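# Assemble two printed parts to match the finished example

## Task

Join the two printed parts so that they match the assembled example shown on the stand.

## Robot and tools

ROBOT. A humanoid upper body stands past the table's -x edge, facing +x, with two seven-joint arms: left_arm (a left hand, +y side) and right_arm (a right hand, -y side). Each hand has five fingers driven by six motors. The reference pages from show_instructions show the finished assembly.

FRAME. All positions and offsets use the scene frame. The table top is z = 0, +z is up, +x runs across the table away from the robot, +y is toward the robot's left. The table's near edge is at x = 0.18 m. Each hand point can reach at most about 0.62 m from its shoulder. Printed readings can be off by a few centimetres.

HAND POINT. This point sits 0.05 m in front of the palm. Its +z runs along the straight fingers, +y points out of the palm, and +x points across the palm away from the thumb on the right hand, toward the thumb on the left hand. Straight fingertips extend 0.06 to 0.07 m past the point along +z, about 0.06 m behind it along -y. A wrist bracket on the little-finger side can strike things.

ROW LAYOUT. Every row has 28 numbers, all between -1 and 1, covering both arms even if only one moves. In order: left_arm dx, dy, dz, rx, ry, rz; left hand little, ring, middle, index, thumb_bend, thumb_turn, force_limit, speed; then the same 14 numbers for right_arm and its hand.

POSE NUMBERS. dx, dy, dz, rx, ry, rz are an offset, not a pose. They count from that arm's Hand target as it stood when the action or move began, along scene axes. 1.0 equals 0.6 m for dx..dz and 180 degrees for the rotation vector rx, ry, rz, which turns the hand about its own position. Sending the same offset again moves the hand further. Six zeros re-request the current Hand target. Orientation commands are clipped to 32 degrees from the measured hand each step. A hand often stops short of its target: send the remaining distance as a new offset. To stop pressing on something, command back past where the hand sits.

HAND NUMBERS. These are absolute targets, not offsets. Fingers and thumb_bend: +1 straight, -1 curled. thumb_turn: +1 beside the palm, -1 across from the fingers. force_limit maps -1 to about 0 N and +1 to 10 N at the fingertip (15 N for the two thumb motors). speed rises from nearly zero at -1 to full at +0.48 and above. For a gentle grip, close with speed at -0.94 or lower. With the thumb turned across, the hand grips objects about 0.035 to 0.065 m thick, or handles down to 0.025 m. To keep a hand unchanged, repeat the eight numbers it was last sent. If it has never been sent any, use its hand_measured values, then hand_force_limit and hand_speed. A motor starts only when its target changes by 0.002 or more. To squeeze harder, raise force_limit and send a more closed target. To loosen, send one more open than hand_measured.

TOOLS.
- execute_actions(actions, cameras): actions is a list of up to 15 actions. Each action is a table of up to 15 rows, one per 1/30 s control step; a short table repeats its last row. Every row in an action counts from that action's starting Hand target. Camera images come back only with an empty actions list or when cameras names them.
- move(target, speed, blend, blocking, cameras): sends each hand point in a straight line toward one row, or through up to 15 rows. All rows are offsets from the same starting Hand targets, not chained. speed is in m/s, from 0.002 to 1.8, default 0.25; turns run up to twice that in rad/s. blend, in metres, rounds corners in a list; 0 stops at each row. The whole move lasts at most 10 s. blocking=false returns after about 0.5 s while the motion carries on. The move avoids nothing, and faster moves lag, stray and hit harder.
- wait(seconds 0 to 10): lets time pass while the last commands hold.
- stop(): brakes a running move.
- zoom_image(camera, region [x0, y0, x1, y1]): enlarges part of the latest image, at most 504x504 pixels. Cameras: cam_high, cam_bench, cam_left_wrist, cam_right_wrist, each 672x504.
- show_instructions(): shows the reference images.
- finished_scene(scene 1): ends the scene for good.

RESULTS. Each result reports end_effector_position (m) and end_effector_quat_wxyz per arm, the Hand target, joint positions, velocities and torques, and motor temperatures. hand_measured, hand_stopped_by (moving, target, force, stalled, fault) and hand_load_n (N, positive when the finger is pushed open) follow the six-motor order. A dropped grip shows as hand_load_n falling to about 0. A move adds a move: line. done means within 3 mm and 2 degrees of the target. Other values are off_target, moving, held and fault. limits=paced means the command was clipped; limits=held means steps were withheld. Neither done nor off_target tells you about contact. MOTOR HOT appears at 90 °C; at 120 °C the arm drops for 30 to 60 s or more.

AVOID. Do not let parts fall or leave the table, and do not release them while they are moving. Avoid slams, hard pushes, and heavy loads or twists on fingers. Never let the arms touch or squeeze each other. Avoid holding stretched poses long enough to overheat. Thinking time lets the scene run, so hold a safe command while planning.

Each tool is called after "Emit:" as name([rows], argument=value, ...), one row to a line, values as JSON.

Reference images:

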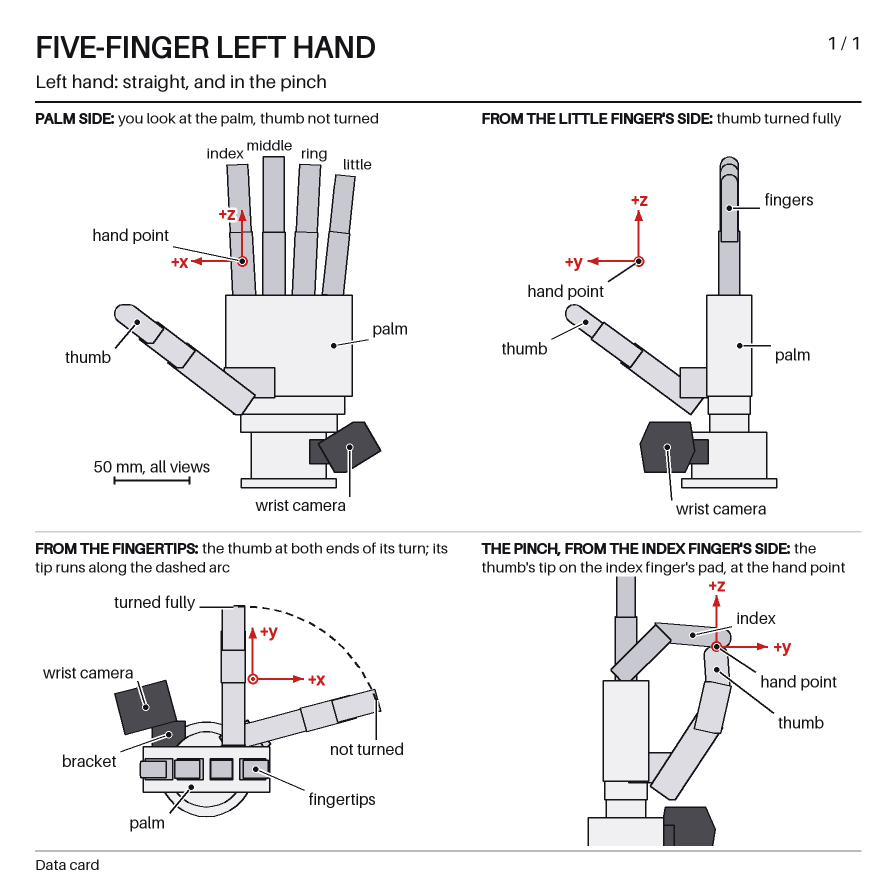

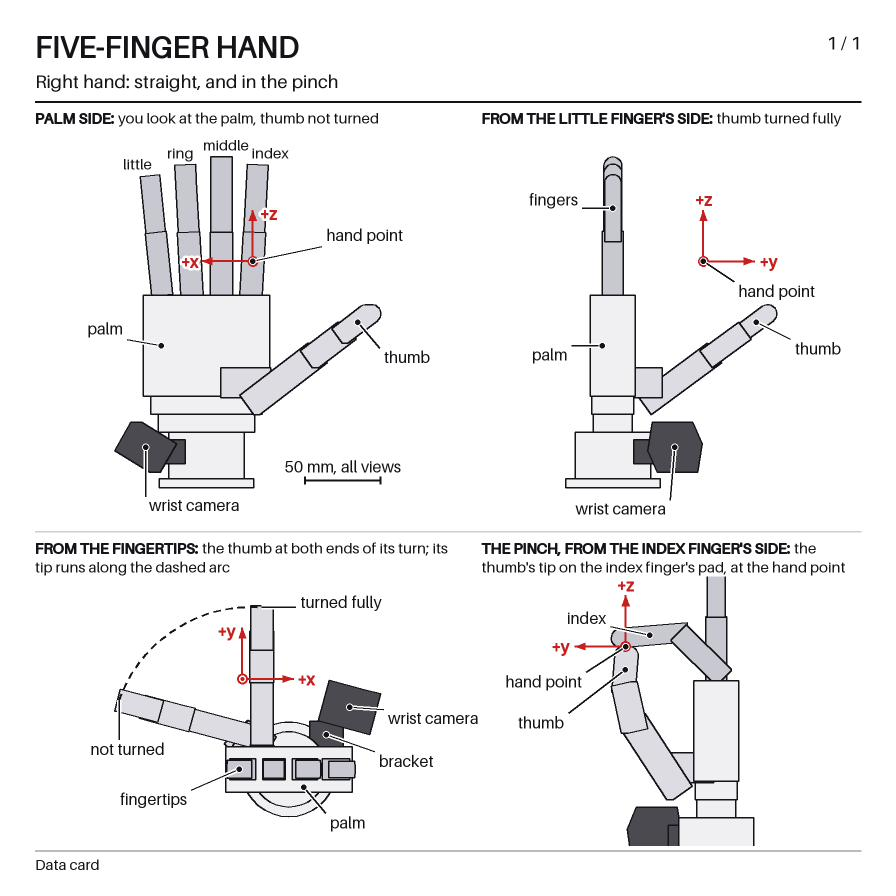

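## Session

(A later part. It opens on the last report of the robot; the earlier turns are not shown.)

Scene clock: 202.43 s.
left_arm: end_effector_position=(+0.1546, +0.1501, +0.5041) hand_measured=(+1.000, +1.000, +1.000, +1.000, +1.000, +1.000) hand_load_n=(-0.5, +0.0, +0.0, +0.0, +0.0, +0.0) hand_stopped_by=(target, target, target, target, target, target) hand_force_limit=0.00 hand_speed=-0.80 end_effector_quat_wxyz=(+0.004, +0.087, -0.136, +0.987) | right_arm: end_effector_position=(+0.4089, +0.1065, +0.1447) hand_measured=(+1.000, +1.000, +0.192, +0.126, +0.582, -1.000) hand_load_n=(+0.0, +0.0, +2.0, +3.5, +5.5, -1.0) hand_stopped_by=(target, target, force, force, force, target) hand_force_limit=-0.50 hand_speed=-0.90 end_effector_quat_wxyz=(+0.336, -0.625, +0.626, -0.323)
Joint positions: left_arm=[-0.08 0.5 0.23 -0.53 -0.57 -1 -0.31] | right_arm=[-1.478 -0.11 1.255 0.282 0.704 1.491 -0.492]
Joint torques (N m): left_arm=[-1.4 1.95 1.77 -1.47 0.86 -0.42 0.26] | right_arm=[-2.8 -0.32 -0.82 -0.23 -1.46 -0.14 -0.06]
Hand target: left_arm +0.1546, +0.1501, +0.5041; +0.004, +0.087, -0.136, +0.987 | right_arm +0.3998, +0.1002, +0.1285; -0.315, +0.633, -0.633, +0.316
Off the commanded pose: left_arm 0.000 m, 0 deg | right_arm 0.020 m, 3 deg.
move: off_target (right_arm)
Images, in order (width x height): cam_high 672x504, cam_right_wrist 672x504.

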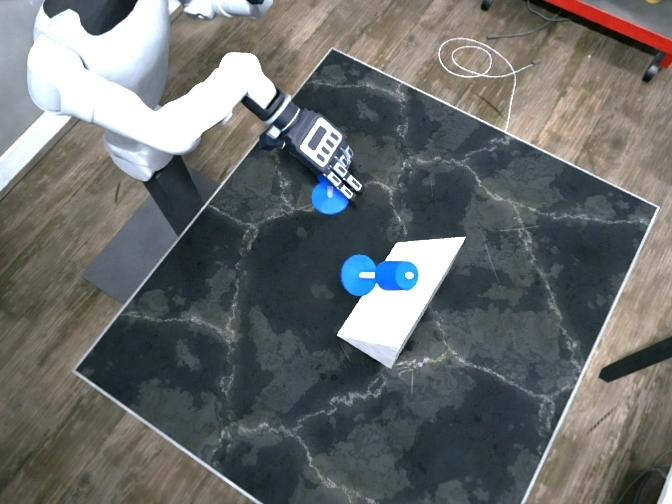

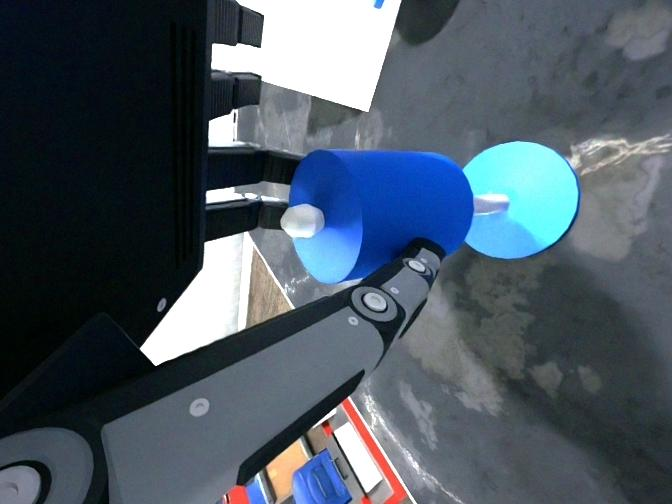

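Emit:
move([
  [0,0,0,0,0,0,1,1,1,1,1,1,0,-0.8,0.012,0.003,0.026,0,0,0,1,1,-0.6,-0.6,-0.4,-1,-0.5,-0.9],
  [0,0,0,0,0,0,1,1,1,1,1,1,0,-0.8,-0.012,0.003,0.026,0,0,0,1,1,-0.6,-0.6,-0.4,-1,-0.5,-0.9],
], speed=0.04, cameras=["cam_high","cam_right_wrist","cam_bench"])

Emit:
zoom_image(camera="cam_high", region=[290, 140, 370, 220])

Scene clock: 210.60 s.
left_arm: end_effector_position=(+0.1546, +0.1501, +0.5041) hand_measured=(+1.000, +1.000, +1.000, +1.000, +1.000, +1.000) hand_load_n=(+0.0, +0.0, +0.0, +0.0, +0.0, +0.0) hand_stopped_by=(target, target, target, target, target, target) hand_force_limit=0.00 hand_speed=-0.80 end_effector_quat_wxyz=(+0.004, +0.087, -0.136, +0.987) | right_arm: end_effector_position=(+0.3966, +0.1006, +0.1469) hand_measured=(+1.000, +1.000, +0.192, +0.126, +0.582, -1.000) hand_load_n=(+0.0, +0.0, +2.0, +3.5, +5.5, -0.5) hand_stopped_by=(target, target, force, force, force, target) hand_force_limit=-0.50 hand_speed=-0.90 end_effector_quat_wxyz=(+0.316, -0.632, +0.630, -0.323)
Joint positions: left_arm=[-0.08 0.5 0.23 -0.53 -0.57 -1 -0.31] | right_arm=[-1.464 -0.104 1.203 0.219 0.706 1.601 -0.491]
Joint torques (N m): left_arm=[-1.45 1.99 1.74 -1.38 0.85 -0.43 0.27] | right_arm=[-3.82 -0.45 -2.5 -2.16 -1.73 -0.04 -0.43]
Motor temperatures (°C): left_arm=[40 40 40 39 39 32 25] | right_arm=[49 42 40 43 39 27 30]
Hand target: left_arm +0.1546, +0.1501, +0.5041; +0.004, +0.087, -0.136, +0.987 | right_arm +0.3926, +0.1020, +0.1441; -0.315, +0.633, -0.633, +0.316
Off the commanded pose: left_arm 0.000 m, 0 deg | right_arm 0.005 m, 1 deg.
move: off_target (right_arm)
Images, in order (width x height): cam_high 672x504, cam_bench 672x504, cam_right_wrist 672x504.

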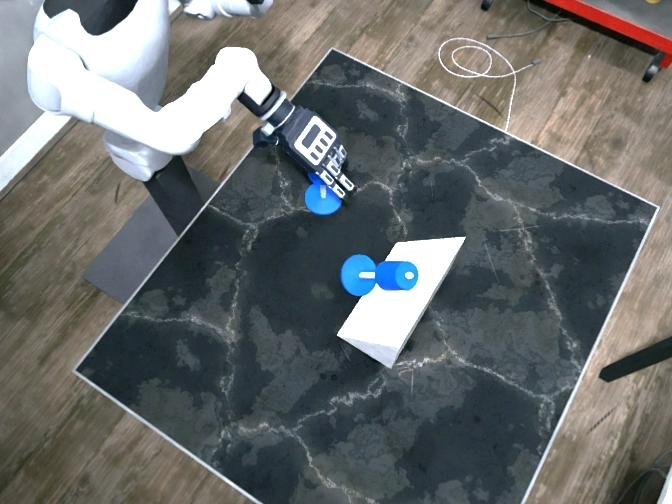

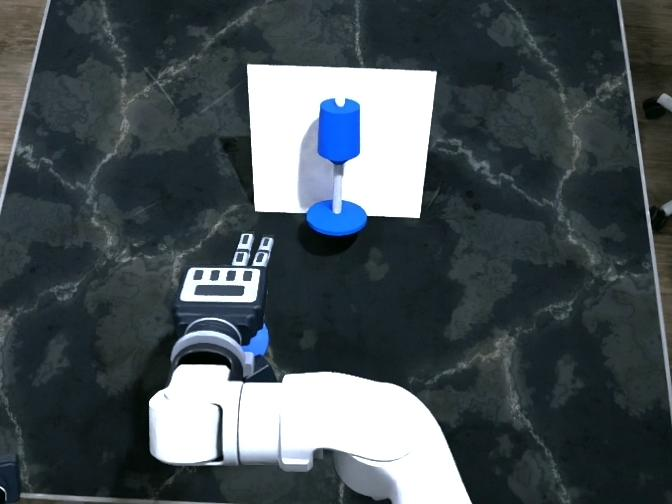

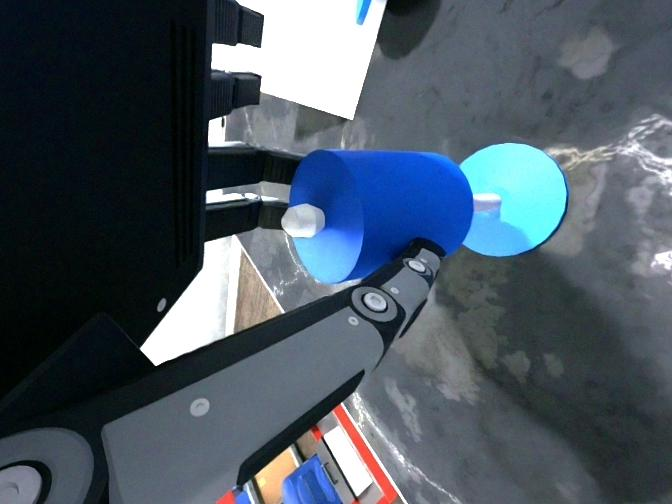

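Scaled by 6.300 from the camera's 672x504 image, which has a finer 960x720 frame.

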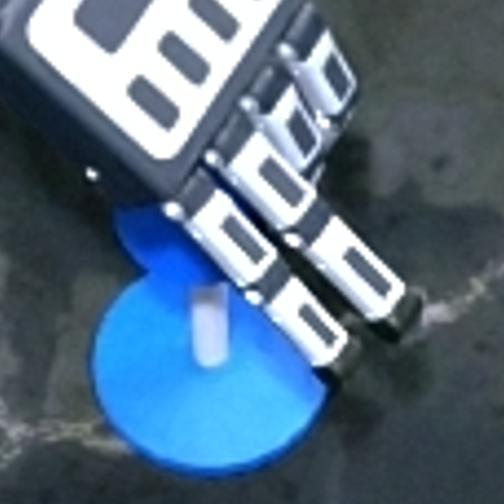

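Emit:
move(target=[0,0,0,0,0,0,1,1,1,1,1,1,0,-0.8,-0.01,-0.003,-0.04,0,0,0,1,1,-0.6,-0.6,-0.4,-1,-0.5,-0.9], speed=0.04, cameras=["cam_high","cam_right_wrist"])

Emit:
zoom_image(camera="cam_high", region=[290, 140, 370, 220])

Scene clock: 215.40 s.
left_arm: end_effector_position=(+0.1546, +0.1501, +0.5041) hand_measured=(+1.000, +1.000, +1.000, +1.000, +1.000, +1.000) hand_load_n=(+0.0, +0.0, +0.0, +0.0, +0.0, +0.0) hand_stopped_by=(target, target, target, target, target, target) hand_force_limit=0.00 hand_speed=-0.80 end_effector_quat_wxyz=(+0.004, +0.087, -0.136, +0.987) | right_arm: end_effector_position=(+0.3979, +0.1063, +0.1379) hand_measured=(+1.000, +1.000, +0.192, +0.126, +0.582, -1.000) hand_load_n=(+0.0, +0.0, +4.0, +1.5, +5.0, +0.0) hand_stopped_by=(target, target, force, force, force, target) hand_force_limit=-0.50 hand_speed=-0.90 end_effector_quat_wxyz=(+0.340, -0.623, +0.624, -0.326)
Joint positions: left_arm=[-0.08 0.5 0.23 -0.53 -0.57 -1 -0.31] | right_arm=[-1.401 -0.084 1.21 0.233 0.672 1.553 -0.564]
Joint torques (N m): left_arm=[-1.49 2.01 1.65 -1.33 0.89 -0.41 0.26] | right_arm=[-2.5 0.05 -0.76 -0.35 -1.2 -0.2 0.08]
Hand target: left_arm +0.1546, +0.1501, +0.5041; +0.004, +0.087, -0.136, +0.987 | right_arm +0.3866, +0.1002, +0.1201; -0.315, +0.633, -0.633, +0.316
Off the commanded pose: left_arm 0.000 m, 0 deg | right_arm 0.022 m, 3 deg.
move: off_target (right_arm)
Images, in order (width x height): cam_high 672x504, cam_right_wrist 672x504.

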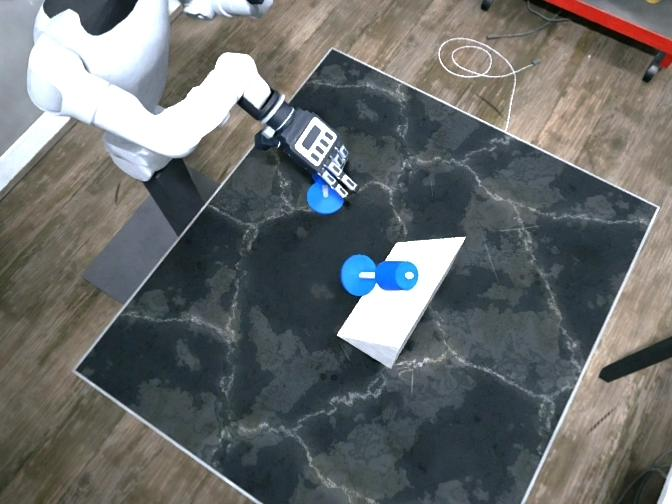

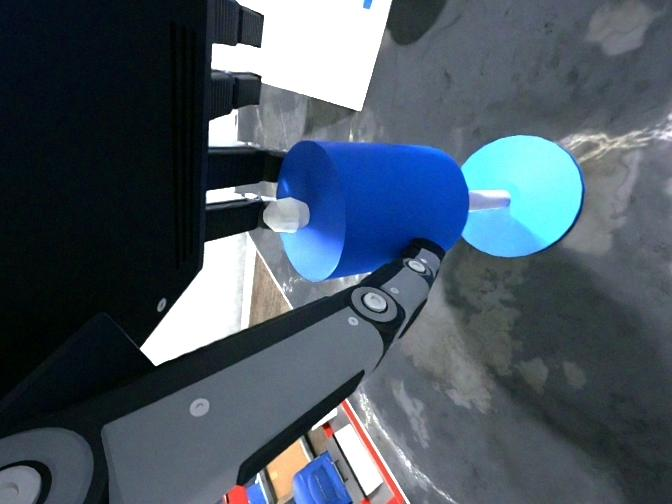

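Scaled by 6.300 from the camera's 672x504 image, which has a finer 960x720 frame.

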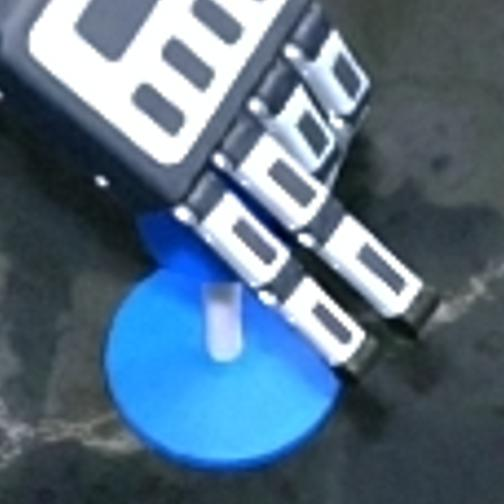

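Emit:
move(target=[0,0,0,0,0,0,1,1,1,1,1,1,0,-0.8,0.012,0.003,0.021,0,0,0,1,1,-0.6,-0.6,-0.4,-1,-0.5,-0.9], speed=0.04)

Emit:
move(target=[0,0,0,0,0,0,1,1,1,1,1,1,0,-0.8,0,0,0,0,0,0,1,1,1,1,1,-1,-0.5,-0.9], cameras=["cam_high","cam_right_wrist"])

Emit:
zoom_image(camera="cam_high", region=[290, 140, 370, 220])

Scene clock: 221.00 s.
left_arm: end_effector_position=(+0.1546, +0.1501, +0.5041) hand_measured=(+1.000, +1.000, +1.000, +1.000, +1.000, +1.000) hand_load_n=(+0.0, +0.0, +0.0, +0.0, +0.0, +0.0) hand_stopped_by=(target, target, target, target, target, target) hand_force_limit=0.00 hand_speed=-0.80 end_effector_quat_wxyz=(+0.004, +0.087, -0.136, +0.987) | right_arm: end_effector_position=(+0.3980, +0.1052, +0.1385) hand_measured=(+1.000, +1.000, +0.192, +0.126, +0.582, -1.000) hand_load_n=(+0.0, +0.0, +5.0, +1.5, +5.0, +0.5) hand_stopped_by=(target, target, force, force, force, target) hand_force_limit=-0.50 hand_speed=-0.90 end_effector_quat_wxyz=(+0.328, -0.627, +0.630, -0.320)
Joint positions: left_arm=[-0.08 0.5 0.23 -0.53 -0.57 -1 -0.31] | right_arm=[-1.429 -0.09 1.215 0.248 0.672 1.548 -0.504]
Joint torques (N m): left_arm=[-1.47 1.94 1.74 -1.36 0.82 -0.44 0.26] | right_arm=[-4.67 -0.63 -0.93 -0.79 -1.32 -0.09 0.14]
Hand target: left_arm +0.1546, +0.1501, +0.5041; +0.004, +0.087, -0.136, +0.987 | right_arm +0.3938, +0.1020, +0.1327; -0.315, +0.633, -0.633, +0.316
Off the commanded pose: left_arm 0.000 m, 0 deg | right_arm 0.008 m, 2 deg.
move: off_target (right_arm)

Scene clock: 224.40 s.
left_arm: end_effector_position=(+0.1546, +0.1501, +0.5041) hand_measured=(+1.000, +1.000, +1.000, +1.000, +1.000, +1.000) hand_load_n=(+0.0, +0.0, +0.0, +0.0, +0.0, +0.0) hand_stopped_by=(target, target, target, target, target, target) hand_force_limit=0.00 hand_speed=-0.80 end_effector_quat_wxyz=(+0.004, +0.087, -0.136, +0.987) | right_arm: end_effector_position=(+0.3946, +0.1047, +0.1356) hand_measured=(+1.000, +1.000, +1.000, +1.000, +1.000, -1.000) hand_load_n=(+0.0, +0.0, +0.0, +0.0, +0.0, +0.0) hand_stopped_by=(target, target, target, target, target, target) hand_force_limit=-0.50 hand_speed=-0.90 end_effector_quat_wxyz=(+0.320, -0.631, +0.633, -0.314)
Joint positions: left_arm=[-0.08 0.5 0.23 -0.53 -0.57 -1 -0.31] | right_arm=[-1.429 -0.09 1.218 0.248 0.672 1.549 -0.483]
Joint torques (N m): left_arm=[-1.43 1.95 1.79 -1.46 0.81 -0.42 0.29] | right_arm=[-4.55 -0.54 -1.24 -0.9 -1.8 -0.04 -0.23]
Hand target: left_arm +0.1546, +0.1501, +0.5041; +0.004, +0.087, -0.136, +0.987 | right_arm +0.3938, +0.1020, +0.1327; -0.315, +0.633, -0.633, +0.316
Off the commanded pose: left_arm 0.000 m, 0 deg | right_arm 0.004 m, 1 deg.
move: off_target (right_arm)
Images, in order (width x height): cam_high 672x504, cam_right_wrist 672x504.

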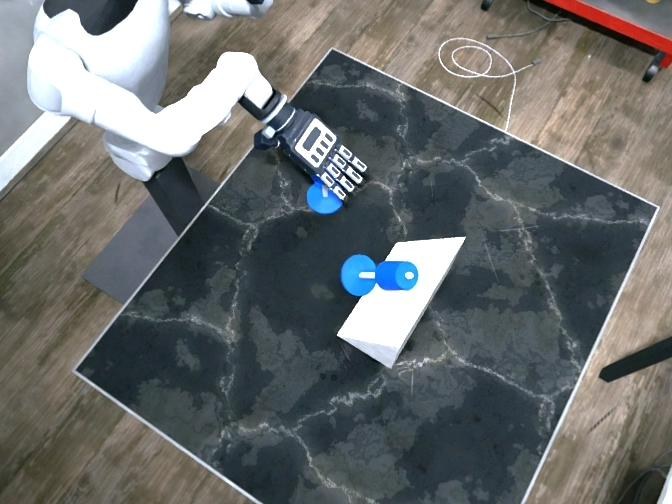

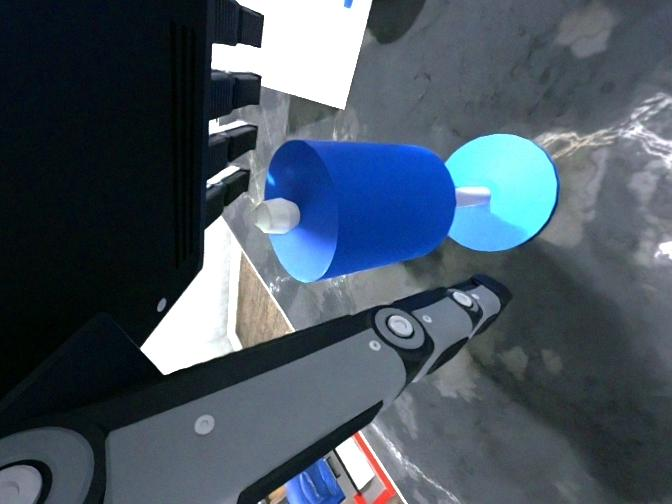

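Scaled by 6.300 from the camera's 672x504 image, which has a finer 960x720 frame.

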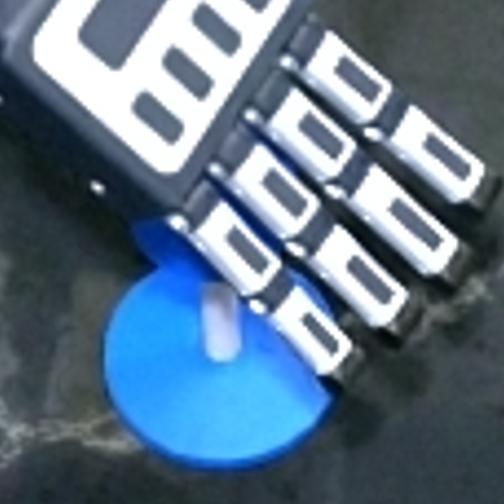

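Stands upright. Retreat up, then away.

Emit:
move([
  [0,0,0,0,0,0,1,1,1,1,1,1,0,-0.8,0,0,0.16,0,0,0,1,1,1,1,1,-1,-0.5,-0.9],
  [0,0,0,0,0,0,1,1,1,1,1,1,0,-0.8,-0.12,-0.35,0.2,0,0,0,1,1,1,1,1,-1,-0.5,-0.9],
], speed=[0.08,0.25], cameras=["cam_high","cam_bench"])

Emit:
zoom_image(camera="cam_high", region=[290, 140, 450, 300])

Emit:
zoom_image(camera="cam_bench", region=[180, 60, 460, 400])

Scene clock: 231.83 s.
left_arm: end_effector_position=(+0.1546, +0.1501, +0.5041) hand_measured=(+1.000, +1.000, +1.000, +1.000, +1.000, +1.000) hand_load_n=(+0.0, +0.0, +0.0, +0.0, +0.0, +0.0) hand_stopped_by=(target, target, target, target, target, target) hand_force_limit=0.00 hand_speed=-0.80 end_effector_quat_wxyz=(+0.004, +0.087, -0.136, +0.987) | right_arm: end_effector_position=(+0.3216, -0.1065, +0.2524) hand_measured=(+1.000, +1.000, +1.000, +1.000, +1.000, -1.000) hand_load_n=(+0.0, +0.0, +0.0, +0.0, +0.0, +0.0) hand_stopped_by=(target, target, target, target, target, target) hand_force_limit=-0.50 hand_speed=-0.90 end_effector_quat_wxyz=(+0.308, -0.630, +0.637, -0.320)
Joint positions: left_arm=[-0.08 0.5 0.23 -0.53 -0.57 -1 -0.31] | right_arm=[-1.655 -1.559 1.099 -1.036 1.6 1.481 -0.647]
Joint torques (N m): left_arm=[-1.38 1.99 1.79 -1.35 0.83 -0.42 0.26] | right_arm=[-1.77 -2.28 -2.48 0.14 -2.14 -0.01 -0.21]
Hand target: left_arm +0.1546, +0.1501, +0.5041; +0.004, +0.087, -0.136, +0.987 | right_arm +0.3218, -0.1080, +0.2527; -0.315, +0.633, -0.633, +0.316
Off the commanded pose: left_arm 0.000 m, 0 deg | right_arm 0.002 m, 1 deg.
joint sent to its limit (right arm) — joint 4 (elbow), lower limit, where the elbow is as bent as it goes. The joint targets still meet the commanded pose.
move: done
Images, in order (width x height): cam_high 672x504, cam_bench 672x504.

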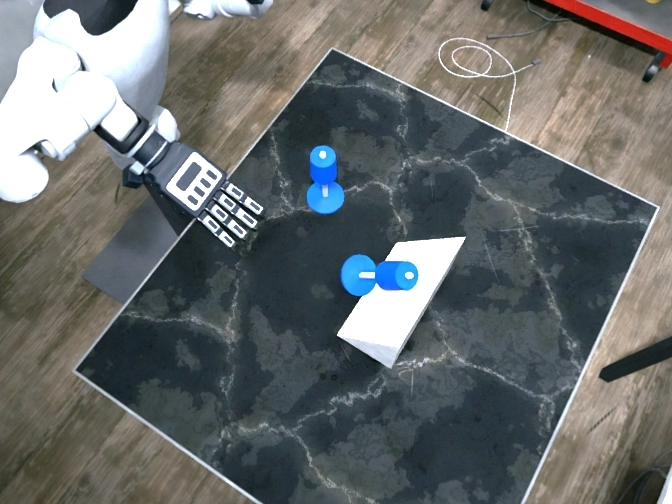

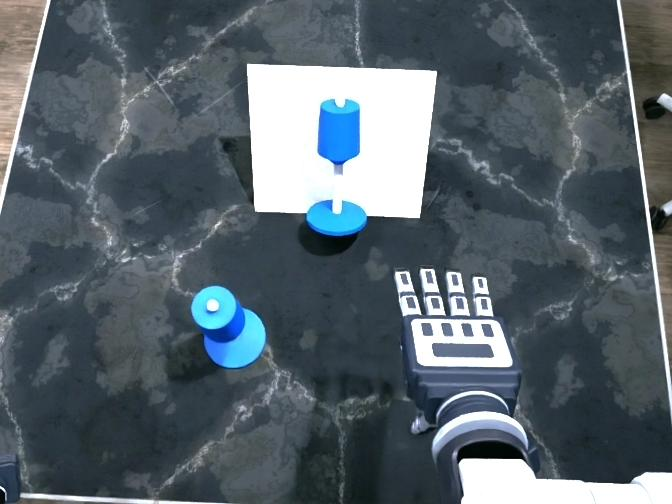

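Scaled by 3.150 from the camera's 672x504 image, which has a finer 960x720 frame.

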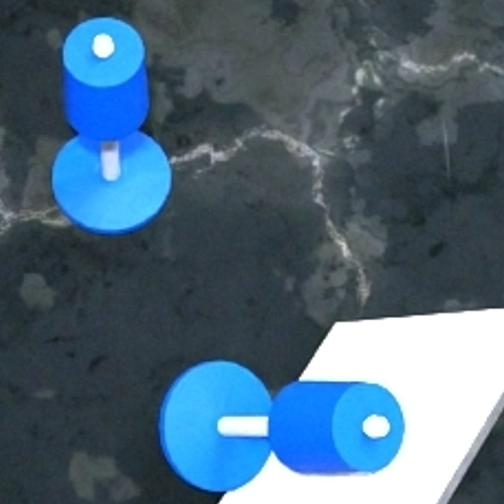

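Scaled by 1.482 from the camera's 672x504 image, which has a finer 960x720 frame.

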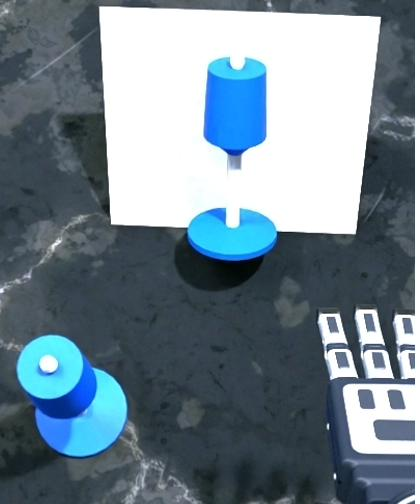

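Emit:
finished_scene()

The scene is finished: the task was done.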